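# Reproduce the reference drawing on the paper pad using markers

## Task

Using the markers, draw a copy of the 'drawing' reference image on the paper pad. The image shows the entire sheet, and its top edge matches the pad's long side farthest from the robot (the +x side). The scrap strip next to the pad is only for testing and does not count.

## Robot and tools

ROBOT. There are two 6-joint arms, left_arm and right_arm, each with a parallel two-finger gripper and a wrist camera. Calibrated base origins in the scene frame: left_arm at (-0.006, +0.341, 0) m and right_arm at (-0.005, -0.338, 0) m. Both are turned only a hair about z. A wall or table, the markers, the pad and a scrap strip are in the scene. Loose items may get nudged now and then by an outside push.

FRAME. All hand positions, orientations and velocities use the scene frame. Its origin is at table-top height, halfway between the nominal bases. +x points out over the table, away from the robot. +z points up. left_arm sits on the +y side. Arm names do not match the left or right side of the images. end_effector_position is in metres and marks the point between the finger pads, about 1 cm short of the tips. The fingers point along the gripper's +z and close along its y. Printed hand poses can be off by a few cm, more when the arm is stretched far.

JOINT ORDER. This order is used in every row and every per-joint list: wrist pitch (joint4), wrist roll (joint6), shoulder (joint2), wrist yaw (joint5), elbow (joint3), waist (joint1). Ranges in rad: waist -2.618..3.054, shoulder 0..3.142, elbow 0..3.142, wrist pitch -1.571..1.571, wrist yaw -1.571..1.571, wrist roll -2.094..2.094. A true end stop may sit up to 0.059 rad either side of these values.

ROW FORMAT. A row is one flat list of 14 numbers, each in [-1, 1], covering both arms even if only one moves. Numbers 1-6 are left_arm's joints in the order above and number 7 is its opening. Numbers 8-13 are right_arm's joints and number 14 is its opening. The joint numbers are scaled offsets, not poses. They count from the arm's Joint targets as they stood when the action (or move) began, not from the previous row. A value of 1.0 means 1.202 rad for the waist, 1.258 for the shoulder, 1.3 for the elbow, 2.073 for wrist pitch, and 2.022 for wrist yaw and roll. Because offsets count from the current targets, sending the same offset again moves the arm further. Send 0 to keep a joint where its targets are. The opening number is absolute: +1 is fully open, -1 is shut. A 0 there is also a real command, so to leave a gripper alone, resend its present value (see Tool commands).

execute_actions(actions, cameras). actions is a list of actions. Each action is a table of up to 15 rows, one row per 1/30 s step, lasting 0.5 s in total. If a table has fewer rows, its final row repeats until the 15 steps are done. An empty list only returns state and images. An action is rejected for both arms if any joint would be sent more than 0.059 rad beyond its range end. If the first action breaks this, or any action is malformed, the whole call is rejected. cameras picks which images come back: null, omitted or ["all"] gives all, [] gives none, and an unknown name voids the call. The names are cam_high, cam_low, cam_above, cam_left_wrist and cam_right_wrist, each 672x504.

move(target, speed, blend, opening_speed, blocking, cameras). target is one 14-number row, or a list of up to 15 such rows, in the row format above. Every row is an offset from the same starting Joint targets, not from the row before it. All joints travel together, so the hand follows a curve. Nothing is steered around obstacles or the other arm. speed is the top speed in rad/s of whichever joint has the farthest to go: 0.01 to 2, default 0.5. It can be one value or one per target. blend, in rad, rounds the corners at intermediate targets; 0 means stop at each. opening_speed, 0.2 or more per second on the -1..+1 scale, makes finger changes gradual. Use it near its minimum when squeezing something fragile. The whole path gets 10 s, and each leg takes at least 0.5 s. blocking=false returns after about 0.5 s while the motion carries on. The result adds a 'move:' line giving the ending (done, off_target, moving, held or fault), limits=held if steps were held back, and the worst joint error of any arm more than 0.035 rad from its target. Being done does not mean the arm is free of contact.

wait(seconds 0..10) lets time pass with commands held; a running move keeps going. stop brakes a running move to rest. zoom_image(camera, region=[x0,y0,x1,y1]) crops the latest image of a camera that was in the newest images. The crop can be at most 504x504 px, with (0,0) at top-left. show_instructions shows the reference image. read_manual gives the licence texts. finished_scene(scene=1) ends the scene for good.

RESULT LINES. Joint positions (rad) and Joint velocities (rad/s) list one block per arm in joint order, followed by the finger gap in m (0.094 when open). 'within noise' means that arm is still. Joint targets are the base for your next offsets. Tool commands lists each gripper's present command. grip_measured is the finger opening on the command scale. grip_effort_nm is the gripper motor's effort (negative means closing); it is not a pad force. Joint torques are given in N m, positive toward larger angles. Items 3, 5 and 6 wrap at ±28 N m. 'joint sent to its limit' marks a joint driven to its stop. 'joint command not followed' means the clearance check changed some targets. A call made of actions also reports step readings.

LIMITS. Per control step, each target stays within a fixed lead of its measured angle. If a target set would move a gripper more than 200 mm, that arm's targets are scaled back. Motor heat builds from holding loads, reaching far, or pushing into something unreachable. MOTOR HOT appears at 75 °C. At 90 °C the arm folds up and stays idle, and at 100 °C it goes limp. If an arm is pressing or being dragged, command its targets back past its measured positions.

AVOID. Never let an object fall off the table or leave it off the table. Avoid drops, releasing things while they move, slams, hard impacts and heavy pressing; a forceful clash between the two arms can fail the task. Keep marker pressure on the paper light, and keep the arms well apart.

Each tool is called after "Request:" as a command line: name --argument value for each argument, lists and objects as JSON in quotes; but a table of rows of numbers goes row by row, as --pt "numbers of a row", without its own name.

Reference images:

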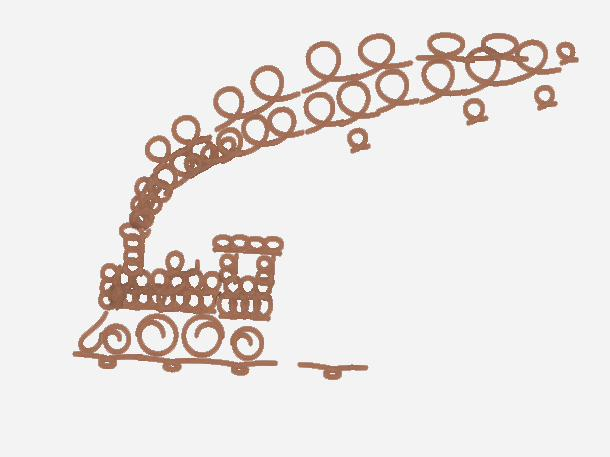

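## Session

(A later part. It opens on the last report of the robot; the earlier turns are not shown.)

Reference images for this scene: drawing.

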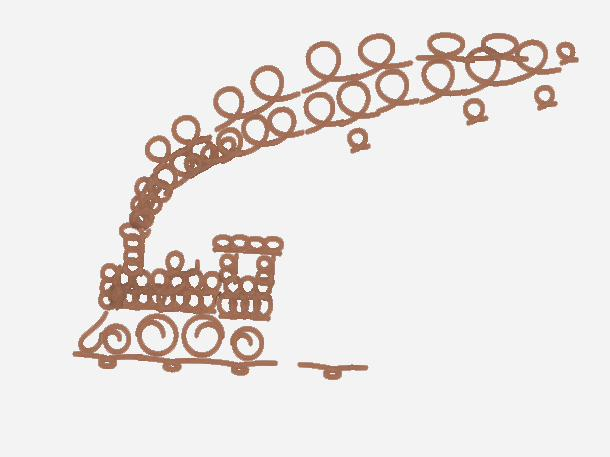

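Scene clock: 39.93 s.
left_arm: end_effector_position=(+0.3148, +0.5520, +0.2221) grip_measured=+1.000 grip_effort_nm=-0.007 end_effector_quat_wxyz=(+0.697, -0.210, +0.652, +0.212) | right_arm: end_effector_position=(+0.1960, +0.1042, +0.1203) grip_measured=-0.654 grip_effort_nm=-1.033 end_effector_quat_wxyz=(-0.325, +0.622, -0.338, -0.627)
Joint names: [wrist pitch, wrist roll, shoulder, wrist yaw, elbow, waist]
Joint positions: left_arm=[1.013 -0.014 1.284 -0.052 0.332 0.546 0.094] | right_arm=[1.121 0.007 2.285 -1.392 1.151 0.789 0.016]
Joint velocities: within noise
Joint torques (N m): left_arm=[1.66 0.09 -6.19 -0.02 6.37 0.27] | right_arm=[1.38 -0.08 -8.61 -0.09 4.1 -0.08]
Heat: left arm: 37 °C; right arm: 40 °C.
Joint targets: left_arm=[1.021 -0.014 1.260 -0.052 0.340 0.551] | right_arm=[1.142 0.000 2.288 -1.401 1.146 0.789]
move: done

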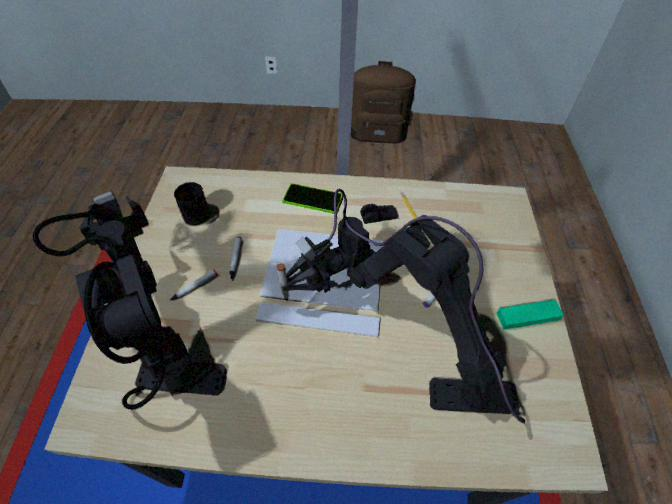

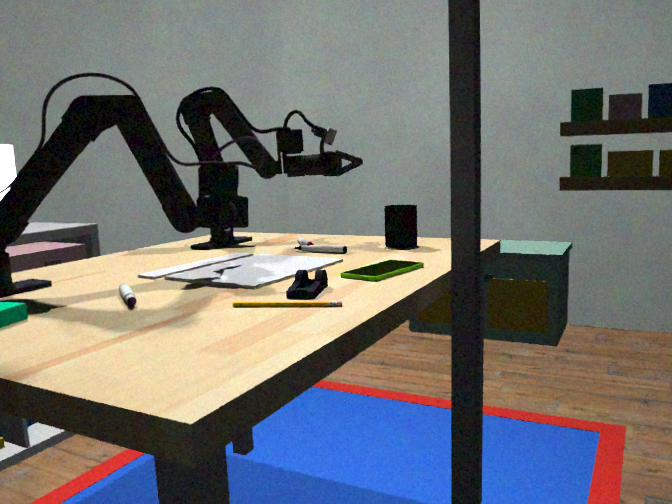

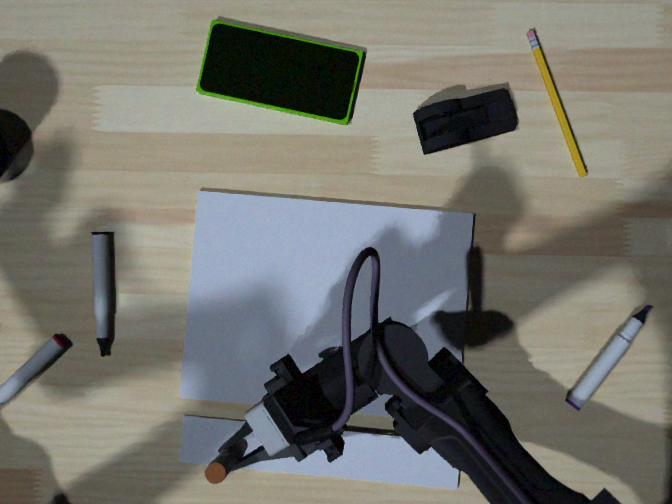

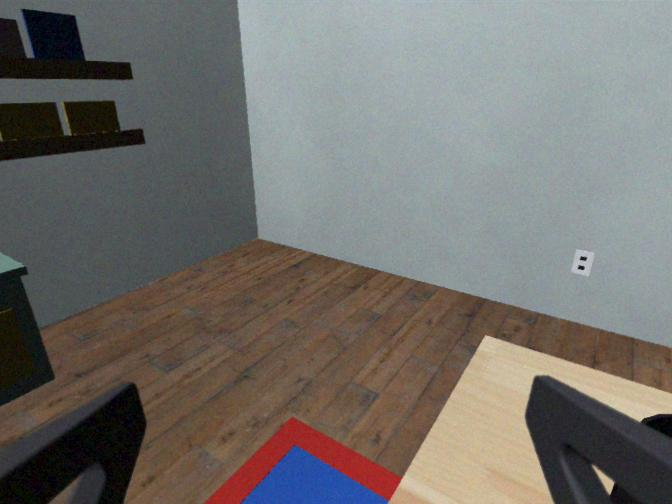

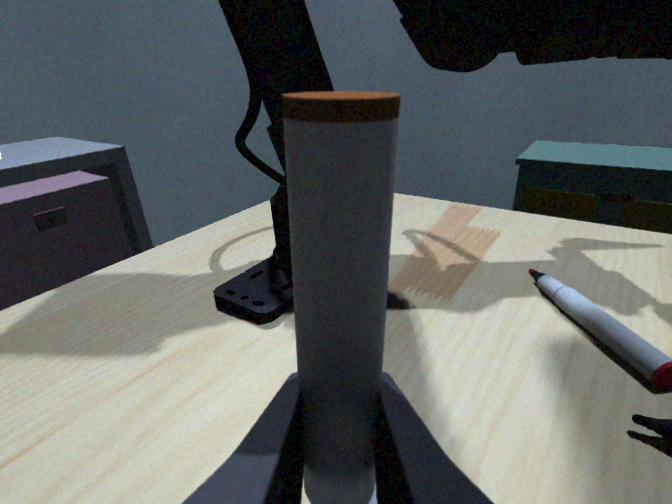

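Request:
execute_actions --actions '[[[0,0,0,0,0,0,1,0,0,0,0.0148,0,0,-0.8]],[[0,0,0,0,0,0,1,0,0,0,-0.0148,0,0,-0.8]],[[0,0,0,0,0,0,1,0,0,0,0.0148,0,0,-0.8]]]' --cameras '[]'

Request:
execute_actions --actions '[[[0,0,0,0,0,0,1,0,0,0,0,0,0.025,-0.8]],[[0,0,0,0,0,0,1,0,0,0,0,0,-0.025,-0.8]],[[0,0,0,0,0,0,1,0,0,0,0,0,0.025,-0.8]]]' --cameras '[]'

Request:
execute_actions --actions '[[[0,0,0,0,0,0,1,0,0.0148,0,0,0,0,-0.8]],[[0,0,0,0,0,0,1,0,-0.0148,0,0,0,0,-0.8]],[[0,0,0,0,0,0,1,0.0145,0,0,0,0,0,-0.8]],[[0,0,0,0,0,0,1,-0.0145,0,0,0,0,0,-0.8]]]' --cameras '[]'

Scene clock: 46.30 s.
left_arm: end_effector_position=(+0.3148, +0.5520, +0.2221) grip_measured=+1.000 grip_effort_nm=-0.002 end_effector_quat_wxyz=(+0.697, -0.210, +0.652, +0.212) | right_arm: end_effector_position=(+0.1981, +0.1055, +0.1204) grip_measured=-0.654 grip_effort_nm=-1.038 end_effector_quat_wxyz=(-0.330, +0.620, -0.342, -0.624)
Joint names: [wrist pitch, wrist roll, shoulder, wrist yaw, elbow, waist]
Joint positions: left_arm=[1.013 -0.014 1.284 -0.052 0.332 0.546 0.094] | right_arm=[1.122 0.007 2.285 -1.378 1.151 0.789 0.016]
Joint velocities: within noise
Joint torques (N m): left_arm=[1.68 0 -6.19 -0.04 6.45 0.27] | right_arm=[1.39 -0.08 -8.62 0.06 4.11 -0.08]
Heat: left arm: 37 °C; right arm: 40 °C.
Joint targets: left_arm=[1.021 -0.014 1.260 -0.052 0.340 0.551] | right_arm=[1.142 0.000 2.288 -1.371 1.146 0.789]
Step readings (joint positions of left_arm | right_arm):
0: [1.013 -0.014 1.284 -0.052 0.332 0.546] | [1.122 0.007 2.285 -1.392 1.151 0.789]
1: [1.013 -0.014 1.284 -0.052 0.332 0.546] | [1.122 0.007 2.285 -1.390 1.151 0.789]
2: [1.013 -0.014 1.284 -0.052 0.332 0.546] | [1.122 0.007 2.285 -1.388 1.151 0.789]
4: [1.013 -0.014 1.284 -0.052 0.332 0.546] | [1.122 0.007 2.285 -1.384 1.151 0.789]
8: [1.013 -0.014 1.284 -0.052 0.332 0.546] | [1.122 0.007 2.285 -1.380 1.151 0.789]
15: [1.013 -0.014 1.284 -0.052 0.332 0.546] | [1.122 0.007 2.285 -1.378 1.151 0.789]
16: [1.013 -0.014 1.284 -0.052 0.332 0.546] | [1.122 0.007 2.285 -1.380 1.151 0.789]
17: [1.013 -0.014 1.284 -0.052 0.332 0.546] | [1.122 0.007 2.285 -1.383 1.151 0.789]
19: [1.013 -0.014 1.284 -0.052 0.332 0.546] | [1.122 0.007 2.285 -1.386 1.151 0.789]
23: [1.013 -0.014 1.284 -0.052 0.332 0.546] | [1.122 0.007 2.285 -1.389 1.151 0.789]
30: [1.013 -0.014 1.284 -0.052 0.332 0.546] | [1.122 0.007 2.285 -1.391 1.151 0.789]
31: [1.013 -0.014 1.284 -0.052 0.332 0.546] | [1.122 0.007 2.285 -1.390 1.151 0.789]
32: [1.013 -0.014 1.284 -0.052 0.332 0.546] | [1.122 0.007 2.285 -1.388 1.151 0.789]
34: [1.013 -0.014 1.284 -0.052 0.332 0.546] | [1.122 0.007 2.285 -1.384 1.151 0.789]
38: [1.013 -0.014 1.284 -0.052 0.332 0.546] | [1.122 0.007 2.285 -1.380 1.151 0.789]
45: [1.013 -0.014 1.284 -0.052 0.332 0.546] | [1.122 0.007 2.285 -1.378 1.151 0.789]
No camera images: "cameras" was empty.

Scene clock: 48.00 s.
left_arm: end_effector_position=(+0.3148, +0.5520, +0.2221) grip_measured=+1.000 grip_effort_nm=-0.002 end_effector_quat_wxyz=(+0.697, -0.210, +0.652, +0.212) | right_arm: end_effector_position=(+0.1855, +0.1115, +0.1204) grip_measured=-0.654 grip_effort_nm=-1.033 end_effector_quat_wxyz=(-0.322, +0.624, -0.334, -0.629)
Joint names: [wrist pitch, wrist roll, shoulder, wrist yaw, elbow, waist]
Joint positions: left_arm=[1.013 -0.014 1.284 -0.052 0.332 0.546 0.094] | right_arm=[1.122 0.007 2.285 -1.375 1.151 0.818 0.016]
Joint velocities: within noise
Joint torques (N m): left_arm=[1.64 0.07 -6.13 -0.02 6.3 0.34] | right_arm=[1.38 -0.08 -8.61 0.03 4.11 -0.01]
Heat: left arm: 37 °C; right arm: 40 °C.
Joint targets: left_arm=[1.021 -0.014 1.260 -0.052 0.340 0.551] | right_arm=[1.142 0.000 2.288 -1.370 1.146 0.819]
Step readings (joint positions of left_arm | right_arm):
0: [1.013 -0.014 1.284 -0.052 0.332 0.546] | [1.122 0.007 2.285 -1.378 1.151 0.789]
1: [1.013 -0.014 1.284 -0.052 0.332 0.546] | [1.122 0.007 2.285 -1.378 1.151 0.795]
2: [1.013 -0.014 1.284 -0.052 0.332 0.546] | [1.122 0.007 2.285 -1.377 1.151 0.798]
4: [1.013 -0.014 1.284 -0.052 0.332 0.546] | [1.122 0.007 2.285 -1.377 1.151 0.804]
8: [1.013 -0.014 1.284 -0.052 0.332 0.546] | [1.122 0.007 2.285 -1.377 1.151 0.812]
15: [1.013 -0.014 1.284 -0.052 0.332 0.546] | [1.122 0.007 2.285 -1.377 1.151 0.816]
16: [1.013 -0.014 1.284 -0.052 0.332 0.546] | [1.122 0.007 2.285 -1.377 1.151 0.814]
17: [1.013 -0.014 1.284 -0.052 0.332 0.546] | [1.122 0.007 2.285 -1.377 1.151 0.812]
19: [1.013 -0.014 1.284 -0.052 0.332 0.546] | [1.122 0.007 2.285 -1.377 1.151 0.804]
23: [1.013 -0.014 1.284 -0.052 0.332 0.546] | [1.122 0.007 2.285 -1.377 1.151 0.795]
30: [1.013 -0.014 1.284 -0.052 0.332 0.546] | [1.122 0.007 2.285 -1.376 1.151 0.789]
31: [1.013 -0.014 1.284 -0.052 0.332 0.546] | [1.122 0.007 2.285 -1.376 1.151 0.792]
32: [1.013 -0.014 1.284 -0.052 0.332 0.546] | [1.122 0.007 2.285 -1.375 1.151 0.795]
34: [1.013 -0.014 1.284 -0.052 0.332 0.546] | [1.122 0.007 2.285 -1.375 1.151 0.803]
38: [1.013 -0.014 1.284 -0.052 0.332 0.546] | [1.122 0.007 2.285 -1.375 1.151 0.813]
45: [1.013 -0.014 1.284 -0.052 0.332 0.546] | [1.122 0.007 2.285 -1.375 1.151 0.818]
No camera images: "cameras" was empty.

Scene clock: 50.20 s.
left_arm: end_effector_position=(+0.3148, +0.5520, +0.2221) grip_measured=+1.000 grip_effort_nm=-0.007 end_effector_quat_wxyz=(+0.697, -0.210, +0.652, +0.212) | right_arm: end_effector_position=(+0.1855, +0.1115, +0.1233) grip_measured=-0.654 grip_effort_nm=-1.033 end_effector_quat_wxyz=(-0.331, +0.627, -0.324, -0.626)
Joint names: [wrist pitch, wrist roll, shoulder, wrist yaw, elbow, waist]
Joint positions: left_arm=[1.013 -0.014 1.284 -0.052 0.332 0.546 0.094] | right_arm=[1.15 0.007 2.285 -1.375 1.151 0.818 0.016]
Joint velocities: within noise
Joint torques (N m): left_arm=[1.65 0.05 -6.22 -0.05 6.41 0.35] | right_arm=[1.12 -0.07 -8.61 0.06 4.1 -0.01]
Heat: left arm: 37 °C; right arm: 41 °C.
Joint targets: left_arm=[1.021 -0.014 1.260 -0.052 0.340 0.551] | right_arm=[1.142 0.000 2.288 -1.370 1.146 0.819]
Step readings (joint positions of left_arm | right_arm):
0: [1.013 -0.014 1.284 -0.052 0.332 0.546] | [1.122 0.007 2.285 -1.375 1.151 0.818]
1: [1.013 -0.014 1.284 -0.052 0.332 0.546] | [1.122 0.009 2.285 -1.375 1.151 0.818]
2: [1.013 -0.014 1.284 -0.052 0.332 0.546] | [1.122 0.012 2.285 -1.375 1.151 0.818]
4: [1.013 -0.014 1.284 -0.052 0.332 0.546] | [1.122 0.016 2.285 -1.375 1.151 0.818]
8: [1.013 -0.014 1.284 -0.052 0.332 0.546] | [1.122 0.021 2.285 -1.375 1.151 0.818]
15: [1.013 -0.014 1.284 -0.052 0.332 0.546] | [1.122 0.024 2.285 -1.375 1.151 0.818]
16: [1.013 -0.014 1.284 -0.052 0.332 0.546] | [1.122 0.021 2.285 -1.375 1.151 0.818]
17: [1.013 -0.014 1.284 -0.052 0.332 0.546] | [1.122 0.018 2.285 -1.375 1.151 0.818]
19: [1.013 -0.014 1.284 -0.052 0.332 0.546] | [1.122 0.014 2.285 -1.375 1.151 0.818]
23: [1.013 -0.014 1.284 -0.052 0.332 0.546] | [1.122 0.010 2.285 -1.375 1.151 0.818]
30: [1.013 -0.014 1.284 -0.052 0.332 0.546] | [1.122 0.007 2.285 -1.375 1.151 0.818]
31: [1.013 -0.014 1.284 -0.052 0.332 0.546] | [1.125 0.007 2.285 -1.375 1.151 0.818]
32: [1.013 -0.014 1.284 -0.052 0.332 0.546] | [1.130 0.007 2.285 -1.375 1.151 0.818]
34: [1.013 -0.014 1.284 -0.052 0.332 0.546] | [1.138 0.007 2.285 -1.375 1.151 0.818]
38: [1.013 -0.014 1.284 -0.052 0.332 0.546] | [1.146 0.007 2.285 -1.375 1.151 0.818]
45: [1.013 -0.014 1.284 -0.052 0.332 0.546] | [1.151 0.007 2.285 -1.375 1.151 0.818]
46: [1.013 -0.014 1.284 -0.052 0.332 0.546] | [1.150 0.007 2.285 -1.375 1.151 0.818]
47: [1.013 -0.014 1.284 -0.052 0.332 0.546] | [1.150 0.007 2.285 -1.375 1.151 0.818]
49: [1.013 -0.014 1.284 -0.052 0.332 0.546] | [1.150 0.007 2.285 -1.375 1.151 0.818]
53: [1.013 -0.014 1.284 -0.052 0.332 0.546] | [1.150 0.007 2.285 -1.375 1.151 0.818]
60: [1.013 -0.014 1.284 -0.052 0.332 0.546] | [1.150 0.007 2.285 -1.375 1.151 0.818]
No camera images: "cameras" was empty.

Request:
move --target '[0, 0, 0, 0, 0, 0, 1, 0.0593, 0, 0.0874, 0, 0, -0.025, -0.8]' --speed 0.2 --cameras '["cam_low", "cam_high"]'

Request:
zoom_image --camera "cam_high" --region '[230, 230, 400, 350]'

Request:
zoom_image --camera "cam_low" --region '[130, 200, 300, 310]'

Scene clock: 52.67 s.
left_arm: end_effector_position=(+0.3148, +0.5520, +0.2221) grip_measured=+1.000 grip_effort_nm=-0.007 end_effector_quat_wxyz=(+0.697, -0.210, +0.652, +0.212) | right_arm: end_effector_position=(+0.1953, +0.1056, +0.0858) grip_measured=-0.654 grip_effort_nm=-1.038 end_effector_quat_wxyz=(-0.334, +0.622, -0.337, -0.623)
Joint names: [wrist pitch, wrist roll, shoulder, wrist yaw, elbow, waist]
Joint positions: left_arm=[1.013 -0.014 1.284 -0.052 0.332 0.546 0.094] | right_arm=[1.244 0.007 2.393 -1.375 1.151 0.794 0.016]
Joint velocities: within noise
Joint torques (N m): left_arm=[1.67 0.07 -6.34 -0.03 6.26 0.27] | right_arm=[1.38 -0.07 -8.73 0.05 3.59 -0.47]
Heat: left arm: 37 °C; right arm: 40 °C.
Joint targets: left_arm=[1.021 -0.014 1.260 -0.052 0.340 0.551] | right_arm=[1.265 0.000 2.398 -1.370 1.146 0.789]
move: done
Images, in order (width x height): cam_high 672x504, cam_low 672x504.

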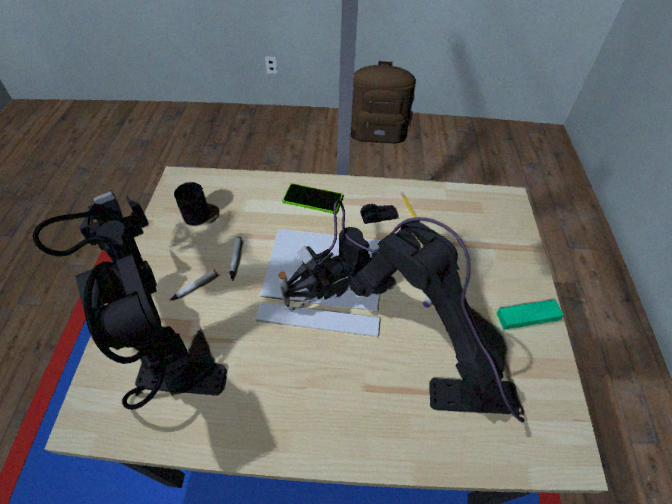

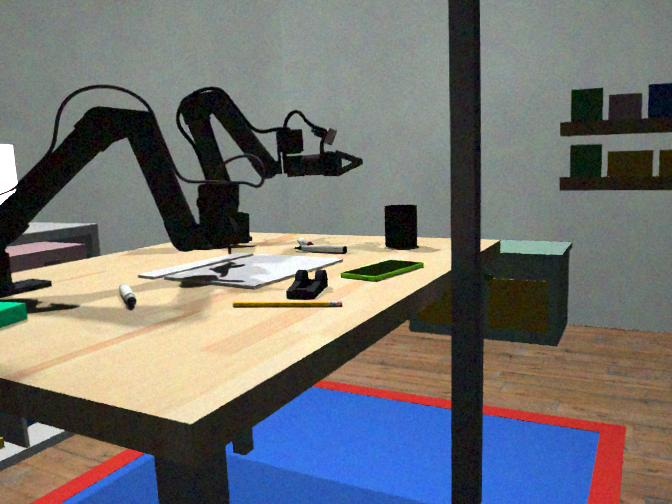

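Scaled by 2.965 from the camera's 672x504 image, which has a finer 960x720 frame.

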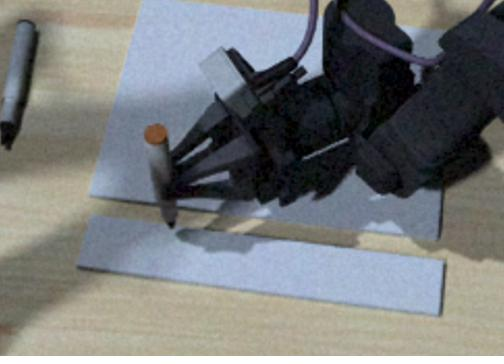

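Scaled by 2.965 from the camera's 672x504 image, which has a finer 960x720 frame.

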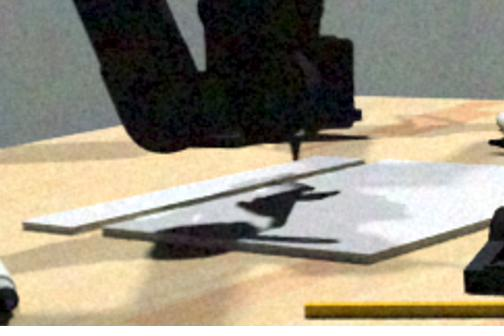

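Request:
execute_actions --actions '[[[0,0,0,0,0,0,1,0,0,0.0048,0,0,0,-0.8]],[[0,0,0,0,0,0,1,0,0,0.0048,0,0,0,-0.8]],[[0,0,0,0,0,0,1,0,0,0.0048,0,0,0,-0.8]]]' --cameras '["cam_low"]'

Request:
zoom_image --camera "cam_low" --region '[170, 210, 270, 280]'

Scene clock: 55.03 s.
left_arm: end_effector_position=(+0.3148, +0.5520, +0.2221) grip_measured=+1.000 grip_effort_nm=-0.007 end_effector_quat_wxyz=(+0.697, -0.210, +0.652, +0.212) | right_arm: end_effector_position=(+0.1949, +0.1052, +0.0795) grip_measured=-0.654 grip_effort_nm=-1.033 end_effector_quat_wxyz=(-0.330, +0.620, -0.341, -0.625)
Joint names: [wrist pitch, wrist roll, shoulder, wrist yaw, elbow, waist]
Joint positions: left_arm=[1.013 -0.014 1.284 -0.052 0.332 0.546 0.094] | right_arm=[1.246 0.006 2.409 -1.375 1.151 0.794 0.016]
Joint velocities: within noise
Joint torques (N m): left_arm=[1.61 0.03 -6.23 -0.04 6.35 0.35] | right_arm=[1.37 -0.07 -8.53 0.04 3.52 -0.46]
Heat: left arm: 38 °C; right arm: 40 °C.
Joint targets: left_arm=[1.021 -0.014 1.260 -0.052 0.340 0.551] | right_arm=[1.265 0.000 2.416 -1.370 1.146 0.789]
Step readings (joint positions of left_arm | right_arm):
0: [1.013 -0.014 1.284 -0.052 0.332 0.546] | [1.244 0.007 2.393 -1.375 1.151 0.794]
1: [1.013 -0.014 1.284 -0.052 0.332 0.546] | [1.244 0.007 2.393 -1.375 1.151 0.794]
2: [1.013 -0.014 1.284 -0.052 0.332 0.546] | [1.244 0.007 2.393 -1.375 1.151 0.794]
4: [1.013 -0.014 1.284 -0.052 0.332 0.546] | [1.244 0.007 2.393 -1.375 1.151 0.794]
8: [1.013 -0.014 1.284 -0.052 0.332 0.546] | [1.244 0.007 2.393 -1.375 1.151 0.794]
15: [1.013 -0.014 1.284 -0.052 0.332 0.546] | [1.244 0.007 2.393 -1.375 1.151 0.794]
16: [1.013 -0.014 1.284 -0.052 0.332 0.546] | [1.245 0.007 2.394 -1.375 1.151 0.794]
17: [1.013 -0.014 1.284 -0.052 0.332 0.546] | [1.246 0.006 2.396 -1.375 1.151 0.794]
19: [1.013 -0.014 1.284 -0.052 0.332 0.546] | [1.246 0.006 2.399 -1.375 1.151 0.794]
23: [1.013 -0.014 1.284 -0.052 0.332 0.546] | [1.246 0.006 2.403 -1.375 1.151 0.794]
30: [1.013 -0.014 1.284 -0.052 0.332 0.546] | [1.246 0.006 2.403 -1.375 1.151 0.794]
31: [1.013 -0.014 1.284 -0.052 0.332 0.546] | [1.246 0.006 2.404 -1.375 1.151 0.794]
32: [1.013 -0.014 1.284 -0.052 0.332 0.546] | [1.246 0.006 2.404 -1.375 1.151 0.794]
34: [1.013 -0.014 1.284 -0.052 0.332 0.546] | [1.246 0.006 2.406 -1.375 1.151 0.794]
38: [1.013 -0.014 1.284 -0.052 0.332 0.546] | [1.246 0.006 2.408 -1.375 1.151 0.794]
45: [1.013 -0.014 1.284 -0.052 0.332 0.546] | [1.246 0.006 2.409 -1.375 1.151 0.794]
Images, in order (width x height): cam_low 672x504.

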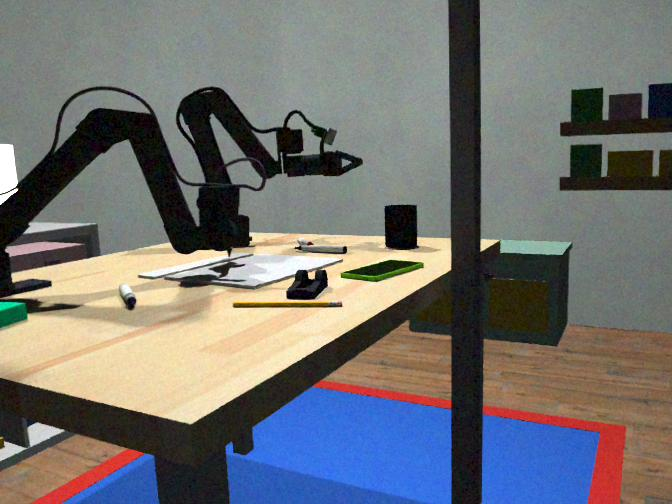

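Scaled by 5.040 from the camera's 672x504 image, which has a finer 960x720 frame.

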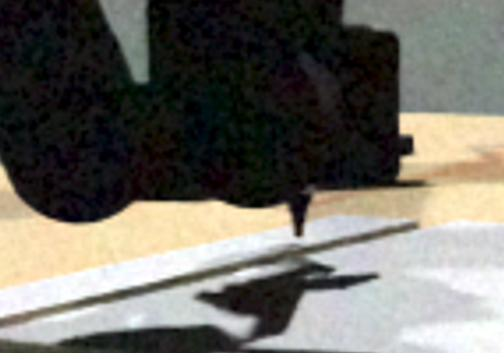

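Request:
execute_actions --actions '[[[0,0,0,0,0,0,1,0,0,0.0048,0,0,0,-0.8]],[[0,0,0,0,0,0,1,0,0,0.0048,0,0,0,-0.8]]]' --cameras '["cam_low", "cam_high"]'

Request:
zoom_image --camera "cam_low" --region '[190, 220, 270, 275]'

Request:
zoom_image --camera "cam_high" --region '[250, 260, 330, 330]'

Scene clock: 56.53 s.
left_arm: end_effector_position=(+0.3148, +0.5520, +0.2221) grip_measured=+1.000 grip_effort_nm=-0.002 end_effector_quat_wxyz=(+0.697, -0.210, +0.652, +0.212) | right_arm: end_effector_position=(+0.1947, +0.1050, +0.0768) grip_measured=-0.654 grip_effort_nm=-1.033 end_effector_quat_wxyz=(-0.329, +0.620, -0.342, -0.625)
Joint names: [wrist pitch, wrist roll, shoulder, wrist yaw, elbow, waist]
Joint positions: left_arm=[1.013 -0.014 1.284 -0.052 0.332 0.546 0.094] | right_arm=[1.251 0.006 2.416 -1.375 1.151 0.794 0.016]
Joint velocities: within noise
Joint torques (N m): left_arm=[1.64 0.03 -6.32 -0.05 6.42 0.31] | right_arm=[1.34 -0.07 -8.18 0.04 3.49 -0.47]
Heat: left arm: 38 °C; right arm: 40 °C.
Joint targets: left_arm=[1.021 -0.014 1.260 -0.052 0.340 0.551] | right_arm=[1.265 0.000 2.428 -1.370 1.146 0.789]
Step readings (joint positions of left_arm | right_arm):
0: [1.013 -0.014 1.284 -0.052 0.332 0.546] | [1.246 0.006 2.409 -1.375 1.151 0.794]
1: [1.013 -0.014 1.284 -0.052 0.332 0.546] | [1.247 0.006 2.409 -1.375 1.151 0.794]
2: [1.013 -0.014 1.284 -0.052 0.332 0.546] | [1.247 0.006 2.410 -1.375 1.151 0.794]
4: [1.013 -0.014 1.284 -0.052 0.332 0.546] | [1.247 0.006 2.412 -1.375 1.151 0.794]
8: [1.013 -0.014 1.284 -0.052 0.332 0.546] | [1.247 0.006 2.414 -1.375 1.151 0.794]
15: [1.013 -0.014 1.284 -0.052 0.332 0.546] | [1.247 0.006 2.414 -1.375 1.151 0.794]
16: [1.013 -0.014 1.284 -0.052 0.332 0.546] | [1.247 0.006 2.415 -1.375 1.151 0.794]
17: [1.013 -0.014 1.284 -0.052 0.332 0.546] | [1.248 0.006 2.415 -1.375 1.151 0.794]
19: [1.013 -0.014 1.284 -0.052 0.332 0.546] | [1.250 0.006 2.416 -1.375 1.151 0.794]
23: [1.013 -0.014 1.284 -0.052 0.332 0.546] | [1.251 0.006 2.416 -1.375 1.151 0.794]
30: [1.013 -0.014 1.284 -0.052 0.332 0.546] | [1.251 0.006 2.416 -1.375 1.151 0.794]
Images, in order (width x height): cam_high 672x504, cam_low 672x504.

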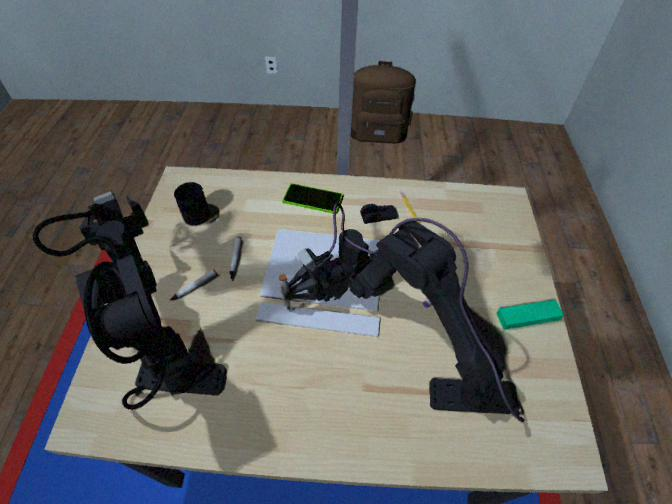

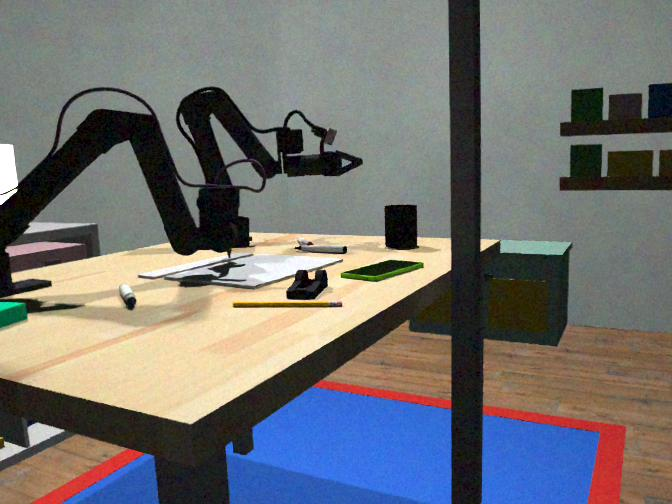

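Scaled by 6.300 from the camera's 672x504 image, which has a finer 960x720 frame.

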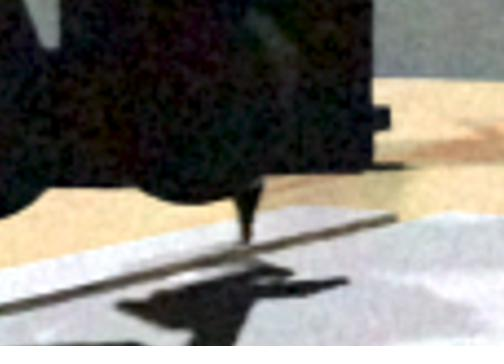

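Scaled by 6.300 from the camera's 672x504 image, which has a finer 960x720 frame.

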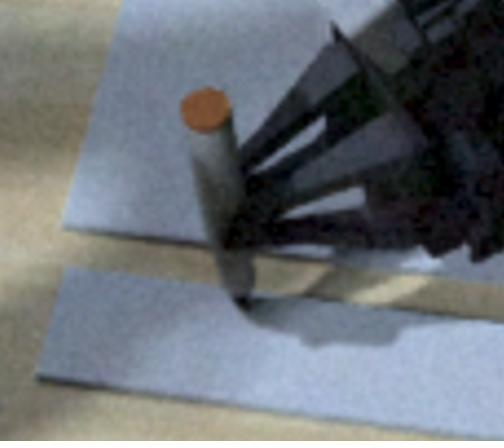

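Request:
move --pt "0 0 0 0 0 0 1 0 0 0.0064 0 0 0 -0.8" --pt "0 0 0 0 0 0 1 0 0 0.0064 0 0 0.0333 -0.8" --pt "0 0 0 0 0 0 1 0 0.099 0.0064 0 0 0.0333 -0.8" --pt "0 0 0 0 0 0 1 0 0.099 0.0064 0 0 0 -0.8" --pt "0 0 0 0 0 0 1 0 0 0.0064 0 0 0 -0.8" --speed 0.15 --cameras '["cam_high"]'

Request:
zoom_image --camera "cam_high" --region '[240, 260, 330, 340]'

Scene clock: 61.13 s.
left_arm: end_effector_position=(+0.3148, +0.5520, +0.2221) grip_measured=+1.000 grip_effort_nm=-0.012 end_effector_quat_wxyz=(+0.697, -0.210, +0.652, +0.212) | right_arm: end_effector_position=(+0.1954, +0.1044, +0.0758) grip_measured=-0.654 grip_effort_nm=-1.033 end_effector_quat_wxyz=(-0.332, +0.620, -0.340, -0.624)
Joint names: [wrist pitch, wrist roll, shoulder, wrist yaw, elbow, waist]
Joint positions: left_arm=[1.013 -0.014 1.284 -0.052 0.332 0.546 0.094] | right_arm=[1.272 0.013 2.423 -1.375 1.151 0.792 0.016]
Joint velocities: within noise
Joint torques (N m): left_arm=[1.65 0.05 -6.26 -0.05 6.38 0.28] | right_arm=[1.14 -0.14 -8.14 0.05 3.44 -0.31]
Heat: left arm: 38 °C; right arm: 40 °C.
Joint targets: left_arm=[1.021 -0.014 1.260 -0.052 0.340 0.551] | right_arm=[1.265 0.000 2.436 -1.371 1.146 0.789]
move: done
Images, in order (width x height): cam_high 672x504.

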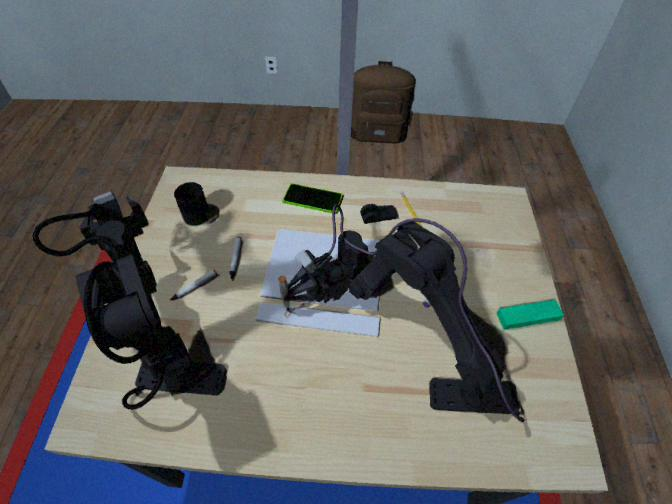

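Scaled by 5.600 from the camera's 672x504 image, which has a finer 960x720 frame.

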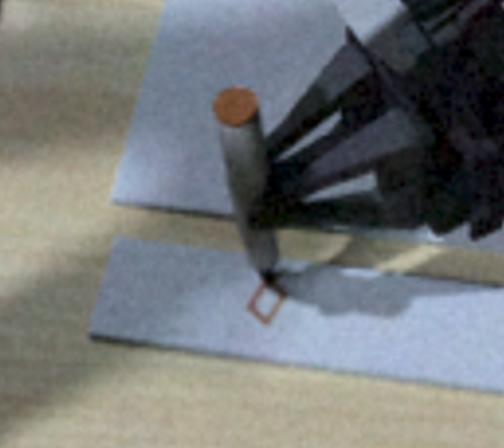

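Request:
move --pt "0 0 0 0 0 0 1 0 0 -0.06 0 0 0 -0.8" --pt "0 0 0 0 0 0 1 0 0 -0.12 0 0 -0.55 -0.8" --speed 0.6 --blend 0.03 --cameras '["cam_above"]'

Request:
zoom_image --camera "cam_above" --region '[170, 390, 290, 490]'

Scene clock: 63.50 s.
left_arm: end_effector_position=(+0.3148, +0.5520, +0.2221) grip_measured=+1.000 grip_effort_nm=-0.002 end_effector_quat_wxyz=(+0.697, -0.210, +0.652, +0.212) | right_arm: end_effector_position=(+0.4291, -0.1147, +0.1188) grip_measured=-0.654 grip_effort_nm=-1.038 end_effector_quat_wxyz=(+0.547, -0.495, +0.495, +0.458)
Joint names: [wrist pitch, wrist roll, shoulder, wrist yaw, elbow, waist]
Joint positions: left_arm=[1.013 -0.014 1.284 -0.052 0.332 0.546 0.094] | right_arm=[1.27 0.006 2.324 -1.373 1.151 0.124 0.016]
Joint velocities: within noise
Joint torques (N m): left_arm=[1.66 0.05 -6.31 -0.05 6.34 0.34] | right_arm=[1.13 -0.06 -11.89 0.08 3.89 0.25]
Heat: left arm: 38 °C; right arm: 40 °C.
Joint targets: left_arm=[1.021 -0.014 1.260 -0.052 0.340 0.551] | right_arm=[1.265 0.000 2.285 -1.371 1.146 0.127]
move: off_target (right_arm); right_arm: the shoulder is farthest, 0.039 rad from its target
Images, in order (width x height): cam_above 672x504.

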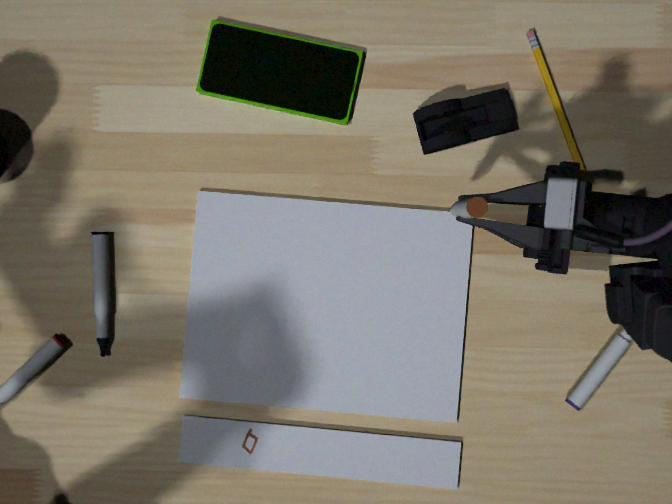

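Scaled by 4.200 from the camera's 672x504 image, which has a finer 960x720 frame.

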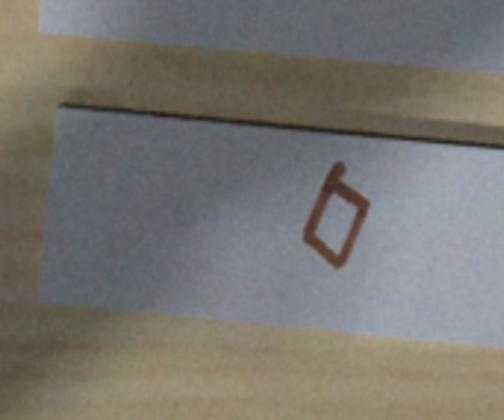

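Request:
execute_actions --actions '[]' --cameras '["cam_right_wrist"]'

Scene clock: 64.73 s.
left_arm: end_effector_position=(+0.3148, +0.5520, +0.2221) grip_measured=+1.000 grip_effort_nm=-0.007 end_effector_quat_wxyz=(+0.697, -0.210, +0.652, +0.212) | right_arm: end_effector_position=(+0.4291, -0.1147, +0.1188) grip_measured=-0.654 grip_effort_nm=-1.033 end_effector_quat_wxyz=(+0.547, -0.495, +0.495, +0.458)
Joint names: [wrist pitch, wrist roll, shoulder, wrist yaw, elbow, waist]
Joint positions: left_arm=[1.013 -0.014 1.284 -0.052 0.332 0.546 0.094] | right_arm=[1.27 0.006 2.324 -1.373 1.151 0.124 0.016]
Joint velocities: within noise
Joint torques (N m): left_arm=[1.63 0.01 -6.35 -0.03 6.58 0.34] | right_arm=[1.13 -0.06 -11.89 0.08 3.9 0.27]
Heat: left arm: 38 °C; right arm: 41 °C.
Joint targets: left_arm=[1.021 -0.014 1.260 -0.052 0.340 0.551] | right_arm=[1.265 0.000 2.285 -1.371 1.146 0.127]
Tool commands: left_gripper/opening=+1.0 right_gripper/opening=-0.8
Images, in order (width x height): cam_right_wrist 672x504.

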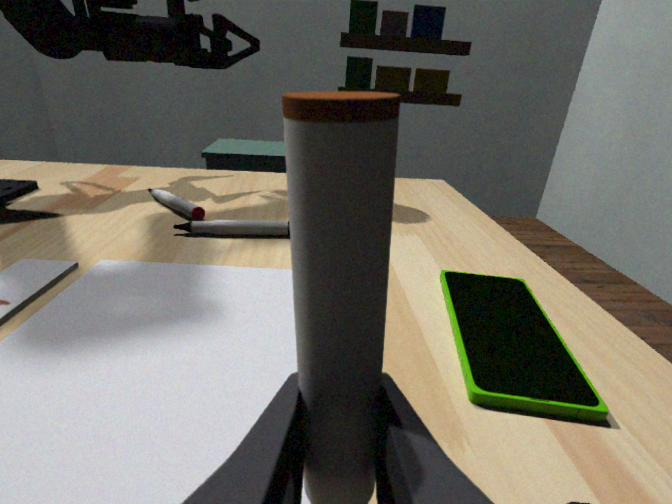

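Request:
move --pt "0 0 0 0 0 0 1 0 -0.0555 0 0.0633 0 0.6156 -0.8" --pt "0 0 0 0 0 0 1 0 -0.0555 0.0954 0.0633 0 0.6156 -0.8" --speed '[0.8, 0.3]' --cameras '[]'

Scene clock: 72.37 s.
left_arm: end_effector_position=(+0.3148, +0.5520, +0.2221) grip_measured=+1.000 grip_effort_nm=-0.007 end_effector_quat_wxyz=(+0.697, -0.210, +0.652, +0.212) | right_arm: end_effector_position=(+0.1797, +0.1314, +0.0821) grip_measured=-0.654 grip_effort_nm=-1.033 end_effector_quat_wxyz=(-0.385, +0.632, -0.315, -0.594)
Joint names: [wrist pitch, wrist roll, shoulder, wrist yaw, elbow, waist]
Joint positions: left_arm=[1.013 -0.014 1.284 -0.052 0.332 0.546 0.094] | right_arm=[1.262 -0.107 2.407 -1.25 1.151 0.869 0.016]
Joint velocities: within noise
Joint torques (N m): left_arm=[1.62 0.07 -6.23 -0.05 6.24 0.36] | right_arm=[1.29 -0.06 -9.28 0.08 3.54 -0.12]
Heat: left arm: 38 °C; right arm: 43 °C.
Joint targets: left_arm=[1.021 -0.014 1.260 -0.052 0.340 0.551] | right_arm=[1.265 -0.112 2.405 -1.242 1.146 0.868]
move: done
No camera images: "cameras" was empty.

Request:
move --pt "0 0 0 0 0 0 1 0 0 0.0207 0 0 0 -0.8" --pt "0 0 0 0 0 0 1 0 0.01335 0.0207 0 0 0.00325 -0.8" --pt "0 0 0 0 0 0 1 0 0.0324 0.0207 0 0 0.00392 -0.8" --pt "0 0 0 0 0 0 1 0 0.0586 0.0207 0 0 0.0018 -0.8" --pt "0 0 0 0 0 0 1 0 0.0848 0.0207 0 0 -0.00253 -0.8" --pt "0 0 0 0 0 0 1 0 0.1039 0.0207 0 0 -0.0079 -0.8" --pt "0 0 0 0 0 0 1 0 0.1109 0.0207 0 0 -0.0129 -0.8" --pt "0 0 0 0 0 0 1 0 0.1045 0.0207 0 0 -0.0129 -0.8" --pt "0 0 0 0 0 0 1 0 0.0974 0.0207 0 0 -0.01615 -0.8" --pt "0 0 0 0 0 0 1 0 0.0783 0.0207 0 0 -0.01681 -0.8" --pt "0 0 0 0 0 0 1 0 0.0522 0.0207 0 0 -0.01469 -0.8" --pt "0 0 0 0 0 0 1 0 0.026 0.0207 0 0 -0.01037 -0.8" --pt "0 0 0 0 0 0 1 0 0.0069 0.0207 0 0 -0.005 -0.8" --pt "0 0 0 0 0 0 1 0 0 0.0207 0 0 0 -0.8" --pt "0 0 0 0 0 0 1 0 0 -0.0358 0 0 0 -0.8" --speed '[0.06,0.15,0.15,0.15,0.15,0.15,0.15,0.15,0.15,0.15,0.15,0.15,0.15,0.15,0.3]' --blend '[0,0.008,0.008,0.008,0.008,0.008,0.004,0.004,0.008,0.008,0.008,0.008,0.008,0,0]' --cameras '["cam_high"]'

Request:
zoom_image --camera "cam_high" --region '[240, 270, 330, 340]'

Scene clock: 77.37 s.
left_arm: end_effector_position=(+0.3148, +0.5520, +0.2221) grip_measured=+1.000 grip_effort_nm=-0.007 end_effector_quat_wxyz=(+0.697, -0.210, +0.652, +0.212) | right_arm: end_effector_position=(+0.1842, +0.1308, +0.0868) grip_measured=-0.654 grip_effort_nm=-1.033 end_effector_quat_wxyz=(-0.393, +0.631, -0.315, -0.590)
Joint names: [wrist pitch, wrist roll, shoulder, wrist yaw, elbow, waist]
Joint positions: left_arm=[1.013 -0.014 1.284 -0.052 0.332 0.546 0.094] | right_arm=[1.265 -0.106 2.397 -1.245 1.151 0.861 0.016]
Joint velocities: within noise
Joint torques (N m): left_arm=[1.67 0.02 -6.27 -0.04 6.37 0.32] | right_arm=[1.26 -0.06 -11.93 0.02 3.66 0.5]
Heat: left arm: 38 °C; right arm: 43 °C.
Joint targets: left_arm=[1.021 -0.014 1.260 -0.052 0.340 0.551] | right_arm=[1.265 -0.112 2.360 -1.243 1.146 0.868]
move: off_target (right_arm); blend cut to 0.0071 rad at target 6, 0.0072 rad at target 9, 0.007 rad at target 13; right_arm: the shoulder is farthest, 0.037 rad from its target
Images, in order (width x height): cam_high 672x504.

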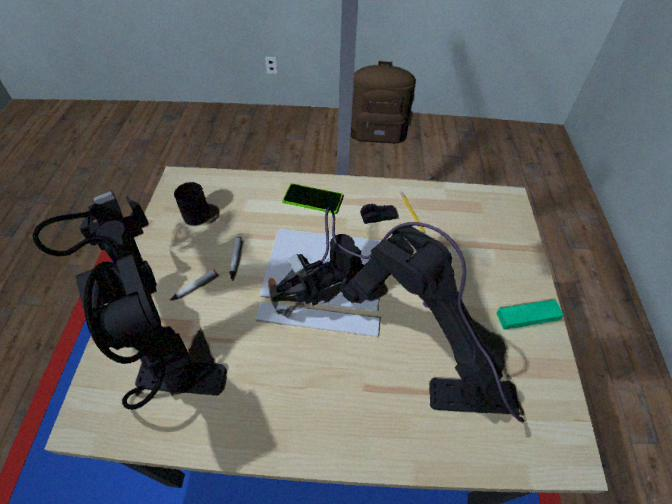

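Scaled by 5.600 from the camera's 672x504 image, which has a finer 960x720 frame.

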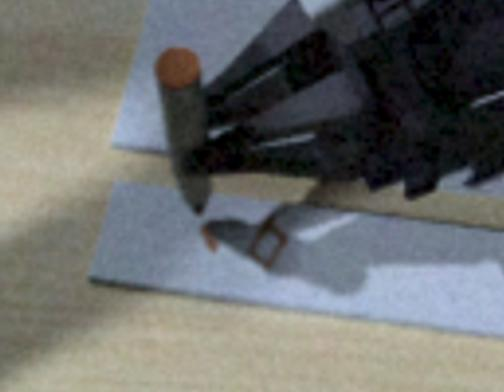

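Request:
move --target '[0,0,0,0,0,0,1,0,0,-0.04,0,0,-0.5,-0.8]' --speed 0.8 --cameras '["cam_above"]'

Request:
zoom_image --camera "cam_above" --region '[170, 400, 290, 480]'

Scene clock: 79.10 s.
left_arm: end_effector_position=(+0.3148, +0.5520, +0.2221) grip_measured=+1.000 grip_effort_nm=-0.007 end_effector_quat_wxyz=(+0.697, -0.210, +0.652, +0.212) | right_arm: end_effector_position=(+0.4168, -0.0568, +0.1088) grip_measured=-0.654 grip_effort_nm=-1.033 end_effector_quat_wxyz=(+0.565, -0.516, +0.472, +0.438)
Joint names: [wrist pitch, wrist roll, shoulder, wrist yaw, elbow, waist]
Joint positions: left_arm=[1.013 -0.014 1.284 -0.052 0.332 0.546 0.094] | right_arm=[1.265 -0.107 2.349 -1.243 1.151 0.264 0.016]
Joint velocities: within noise
Joint torques (N m): left_arm=[1.68 0.03 -6.37 -0.02 6.27 0.49] | right_arm=[1.25 -0.06 -12.05 0.03 3.86 0.25]
Heat: left arm: 39 °C; right arm: 43 °C.
Joint targets: left_arm=[1.021 -0.014 1.260 -0.052 0.340 0.551] | right_arm=[1.265 -0.112 2.310 -1.243 1.146 0.266]
move: off_target (right_arm); right_arm: the shoulder is farthest, 0.039 rad from its target
Images, in order (width x height): cam_above 672x504.

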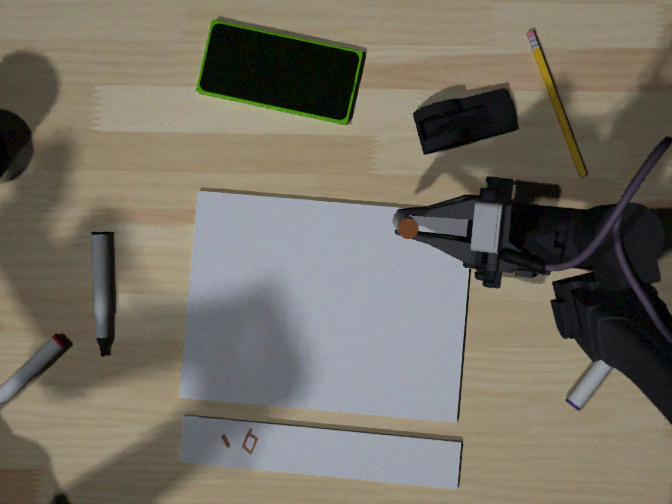

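Scaled by 4.200 from the camera's 672x504 image, which has a finer 960x720 frame.

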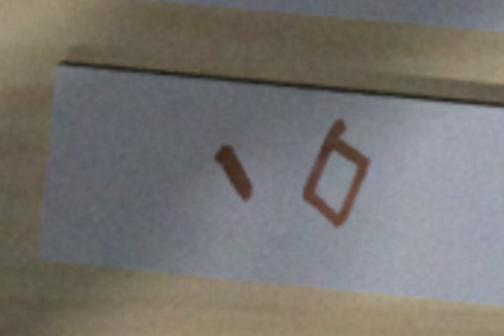

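Request:
move --pt "0 0 0 0 0 0 1 0 0.0586 0 -0.1182 0 0.4218 -0.8" --pt "0 0 0 0 0 0 1 0 0.0586 0.0755 -0.1182 0 0.4218 -0.8" --pt "0 0 0 0 0 0 1 0 0.0586 0.0938 -0.1182 0 0.4218 -0.8" --speed '[0.8, 0.3, 0.06]' --cameras '[]'

Request:
execute_actions --actions '[[[0,0,0,0,0,0,1,0,0,0,0,0,0.0083,-0.8]],[[0,0,0,0,0,0,1,0,0,0,0,0,0.0083,-0.8]],[[0,0,0,0,0,0,1,0,0,0,0,0,0.0083,-0.8]],[[0,0,0,0,0,0,1,0,0,0,0,0,-0.0083,-0.8]],[[0,0,0,0,0,0,1,0,0,0,0,0,-0.0083,-0.8]],[[0,0,0,0,0,0,1,0,0,0,0,0,-0.0083,-0.8]]]' --cameras '[]'

Scene clock: 81.97 s.
left_arm: end_effector_position=(+0.3148, +0.5520, +0.2221) grip_measured=+1.000 grip_effort_nm=-0.007 end_effector_quat_wxyz=(+0.697, -0.210, +0.652, +0.212) | right_arm: end_effector_position=(+0.1876, +0.0913, +0.0765) grip_measured=-0.654 grip_effort_nm=-1.038 end_effector_quat_wxyz=(-0.308, +0.635, -0.311, -0.636)
Joint names: [wrist pitch, wrist roll, shoulder, wrist yaw, elbow, waist]
Joint positions: left_arm=[1.013 -0.014 1.284 -0.052 0.332 0.546 0.094] | right_arm=[1.265 0.001 2.42 -1.475 1.151 0.777 0.016]
Joint velocities: within noise
Joint torques (N m): left_arm=[1.61 0.02 -6.32 -0.04 6.3 0.34] | right_arm=[1.15 0.05 -8.36 -0.08 3.44 -0.35]
Heat: left arm: 39 °C; right arm: 42 °C.
Joint targets: left_arm=[1.021 -0.014 1.260 -0.052 0.340 0.551] | right_arm=[1.265 0.006 2.428 -1.482 1.146 0.773]
move: done
No camera images: "cameras" was empty.

Scene clock: 85.17 s.
left_arm: end_effector_position=(+0.3148, +0.5520, +0.2221) grip_measured=+1.000 grip_effort_nm=-0.012 end_effector_quat_wxyz=(+0.697, -0.210, +0.652, +0.212) | right_arm: end_effector_position=(+0.1865, +0.0917, +0.0765) grip_measured=-0.654 grip_effort_nm=-1.038 end_effector_quat_wxyz=(-0.307, +0.635, -0.311, -0.637)
Joint names: [wrist pitch, wrist roll, shoulder, wrist yaw, elbow, waist]
Joint positions: left_arm=[1.013 -0.014 1.284 -0.052 0.332 0.546 0.094] | right_arm=[1.265 0.001 2.42 -1.475 1.151 0.779 0.016]
Joint velocities: within noise
Joint torques (N m): left_arm=[1.62 0.01 -6.24 -0.02 6.32 0.25] | right_arm=[1.15 0.05 -8.47 -0.07 3.4 -0.54]
Heat: left arm: 39 °C; right arm: 42 °C.
Joint targets: left_arm=[1.021 -0.014 1.260 -0.052 0.340 0.551] | right_arm=[1.265 0.006 2.428 -1.482 1.146 0.773]
Step readings (joint positions of left_arm | right_arm):
0: [1.013 -0.014 1.284 -0.052 0.332 0.546] | [1.265 0.001 2.420 -1.475 1.151 0.777]
1: [1.013 -0.014 1.284 -0.052 0.332 0.546] | [1.265 0.001 2.420 -1.475 1.151 0.777]
2: [1.013 -0.014 1.284 -0.052 0.332 0.546] | [1.265 0.001 2.420 -1.475 1.151 0.777]
4: [1.013 -0.014 1.284 -0.052 0.332 0.546] | [1.265 0.001 2.420 -1.475 1.151 0.777]
8: [1.013 -0.014 1.284 -0.052 0.332 0.546] | [1.265 0.001 2.420 -1.475 1.151 0.777]
15: [1.013 -0.014 1.284 -0.052 0.332 0.546] | [1.265 0.001 2.420 -1.475 1.151 0.777]
16: [1.013 -0.014 1.284 -0.052 0.332 0.546] | [1.265 0.001 2.420 -1.475 1.151 0.778]
17: [1.013 -0.014 1.284 -0.052 0.332 0.546] | [1.265 0.001 2.420 -1.475 1.151 0.779]
19: [1.013 -0.014 1.284 -0.052 0.332 0.546] | [1.265 0.001 2.420 -1.475 1.151 0.783]
23: [1.013 -0.014 1.284 -0.052 0.332 0.546] | [1.265 0.001 2.420 -1.475 1.151 0.787]
30: [1.013 -0.014 1.284 -0.052 0.332 0.546] | [1.265 0.001 2.420 -1.475 1.151 0.787]
31: [1.013 -0.014 1.284 -0.052 0.332 0.546] | [1.265 0.001 2.420 -1.475 1.151 0.790]
32: [1.013 -0.014 1.284 -0.052 0.332 0.546] | [1.265 0.001 2.420 -1.475 1.151 0.792]
34: [1.013 -0.014 1.284 -0.052 0.332 0.546] | [1.265 0.001 2.420 -1.475 1.151 0.793]
38: [1.013 -0.014 1.284 -0.052 0.332 0.546] | [1.265 0.001 2.420 -1.475 1.151 0.797]
45: [1.013 -0.014 1.284 -0.052 0.332 0.546] | [1.265 0.001 2.420 -1.475 1.151 0.797]
46: [1.013 -0.014 1.284 -0.052 0.332 0.546] | [1.265 0.001 2.420 -1.475 1.151 0.797]
47: [1.013 -0.014 1.284 -0.052 0.332 0.546] | [1.265 0.001 2.420 -1.475 1.151 0.797]
49: [1.013 -0.014 1.284 -0.052 0.332 0.546] | [1.265 0.001 2.420 -1.475 1.151 0.797]
53: [1.013 -0.014 1.284 -0.052 0.332 0.546] | [1.265 0.001 2.420 -1.475 1.151 0.797]
60: [1.013 -0.014 1.284 -0.052 0.332 0.546] | [1.265 0.001 2.420 -1.475 1.151 0.797]
61: [1.013 -0.014 1.284 -0.052 0.332 0.546] | [1.265 0.001 2.420 -1.475 1.151 0.795]
62: [1.013 -0.014 1.284 -0.052 0.332 0.546] | [1.265 0.001 2.420 -1.475 1.151 0.792]
64: [1.013 -0.014 1.284 -0.052 0.332 0.546] | [1.265 0.001 2.420 -1.475 1.151 0.790]
68: [1.013 -0.014 1.284 -0.052 0.332 0.546] | [1.265 0.001 2.420 -1.475 1.151 0.790]
75: [1.013 -0.014 1.284 -0.052 0.332 0.546] | [1.265 0.001 2.420 -1.475 1.151 0.789]
76: [1.013 -0.014 1.284 -0.052 0.332 0.546] | [1.265 0.001 2.420 -1.475 1.151 0.787]
77: [1.013 -0.014 1.284 -0.052 0.332 0.546] | [1.265 0.001 2.420 -1.475 1.151 0.787]
79: [1.013 -0.014 1.284 -0.052 0.332 0.546] | [1.265 0.001 2.420 -1.475 1.151 0.784]
83: [1.013 -0.014 1.284 -0.052 0.332 0.546] | [1.265 0.001 2.420 -1.475 1.151 0.780]
90: [1.013 -0.014 1.284 -0.052 0.332 0.546] | [1.265 0.001 2.420 -1.475 1.151 0.779]
No camera images: "cameras" was empty.

Request:
move --pt "0 0 0 0 0 0 1 0 0 -0.06 0 0 0 -0.8" --pt "0 0 0 0 0 0 1 0 0 -0.08 0 0 -0.3 -0.8" --speed 0.8 --blend 0.02 --cameras '["cam_above"]'

Request:
zoom_image --camera "cam_above" --region '[210, 410, 290, 470]'

Scene clock: 87.00 s.
left_arm: end_effector_position=(+0.3148, +0.5520, +0.2221) grip_measured=+1.000 grip_effort_nm=-0.007 end_effector_quat_wxyz=(+0.697, -0.210, +0.652, +0.212) | right_arm: end_effector_position=(+0.3298, -0.0058, +0.0988) grip_measured=-0.654 grip_effort_nm=-1.038 end_effector_quat_wxyz=(-0.434, +0.578, -0.405, -0.561)
Joint names: [wrist pitch, wrist roll, shoulder, wrist yaw, elbow, waist]
Joint positions: left_arm=[1.013 -0.014 1.284 -0.052 0.332 0.546 0.094] | right_arm=[1.264 0.001 2.366 -1.478 1.151 0.411 0.016]
Joint velocities: within noise
Joint torques (N m): left_arm=[1.62 0.03 -6.39 -0.05 6.27 0.28] | right_arm=[1.14 0.05 -11.93 -0.02 3.63 0.1]
Heat: left arm: 39 °C; right arm: 42 °C.
Joint targets: left_arm=[1.021 -0.014 1.260 -0.052 0.340 0.551] | right_arm=[1.265 0.006 2.327 -1.482 1.146 0.413]
move: off_target (right_arm); right_arm: the shoulder is farthest, 0.039 rad from its target
Images, in order (width x height): cam_above 672x504.

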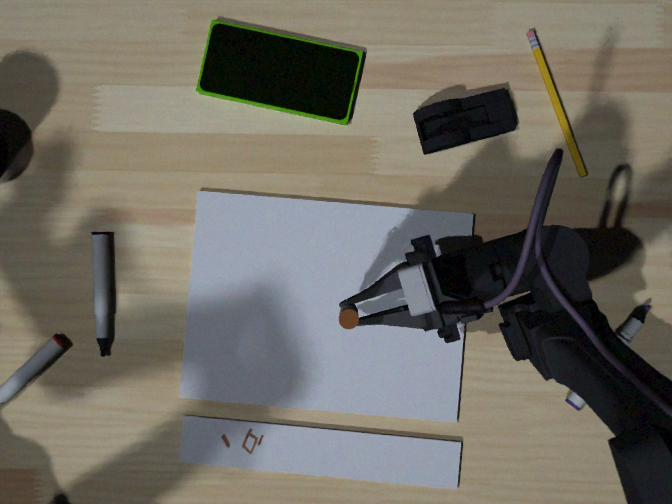

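Scaled by 6.300 from the camera's 672x504 image, which has a finer 960x720 frame.

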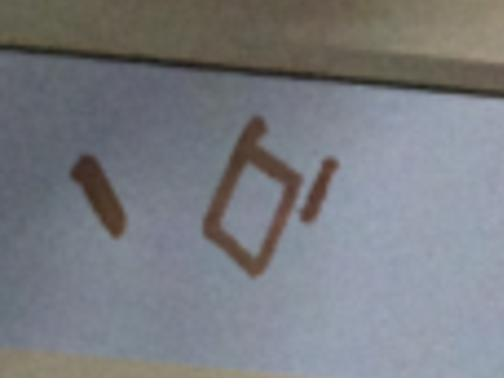

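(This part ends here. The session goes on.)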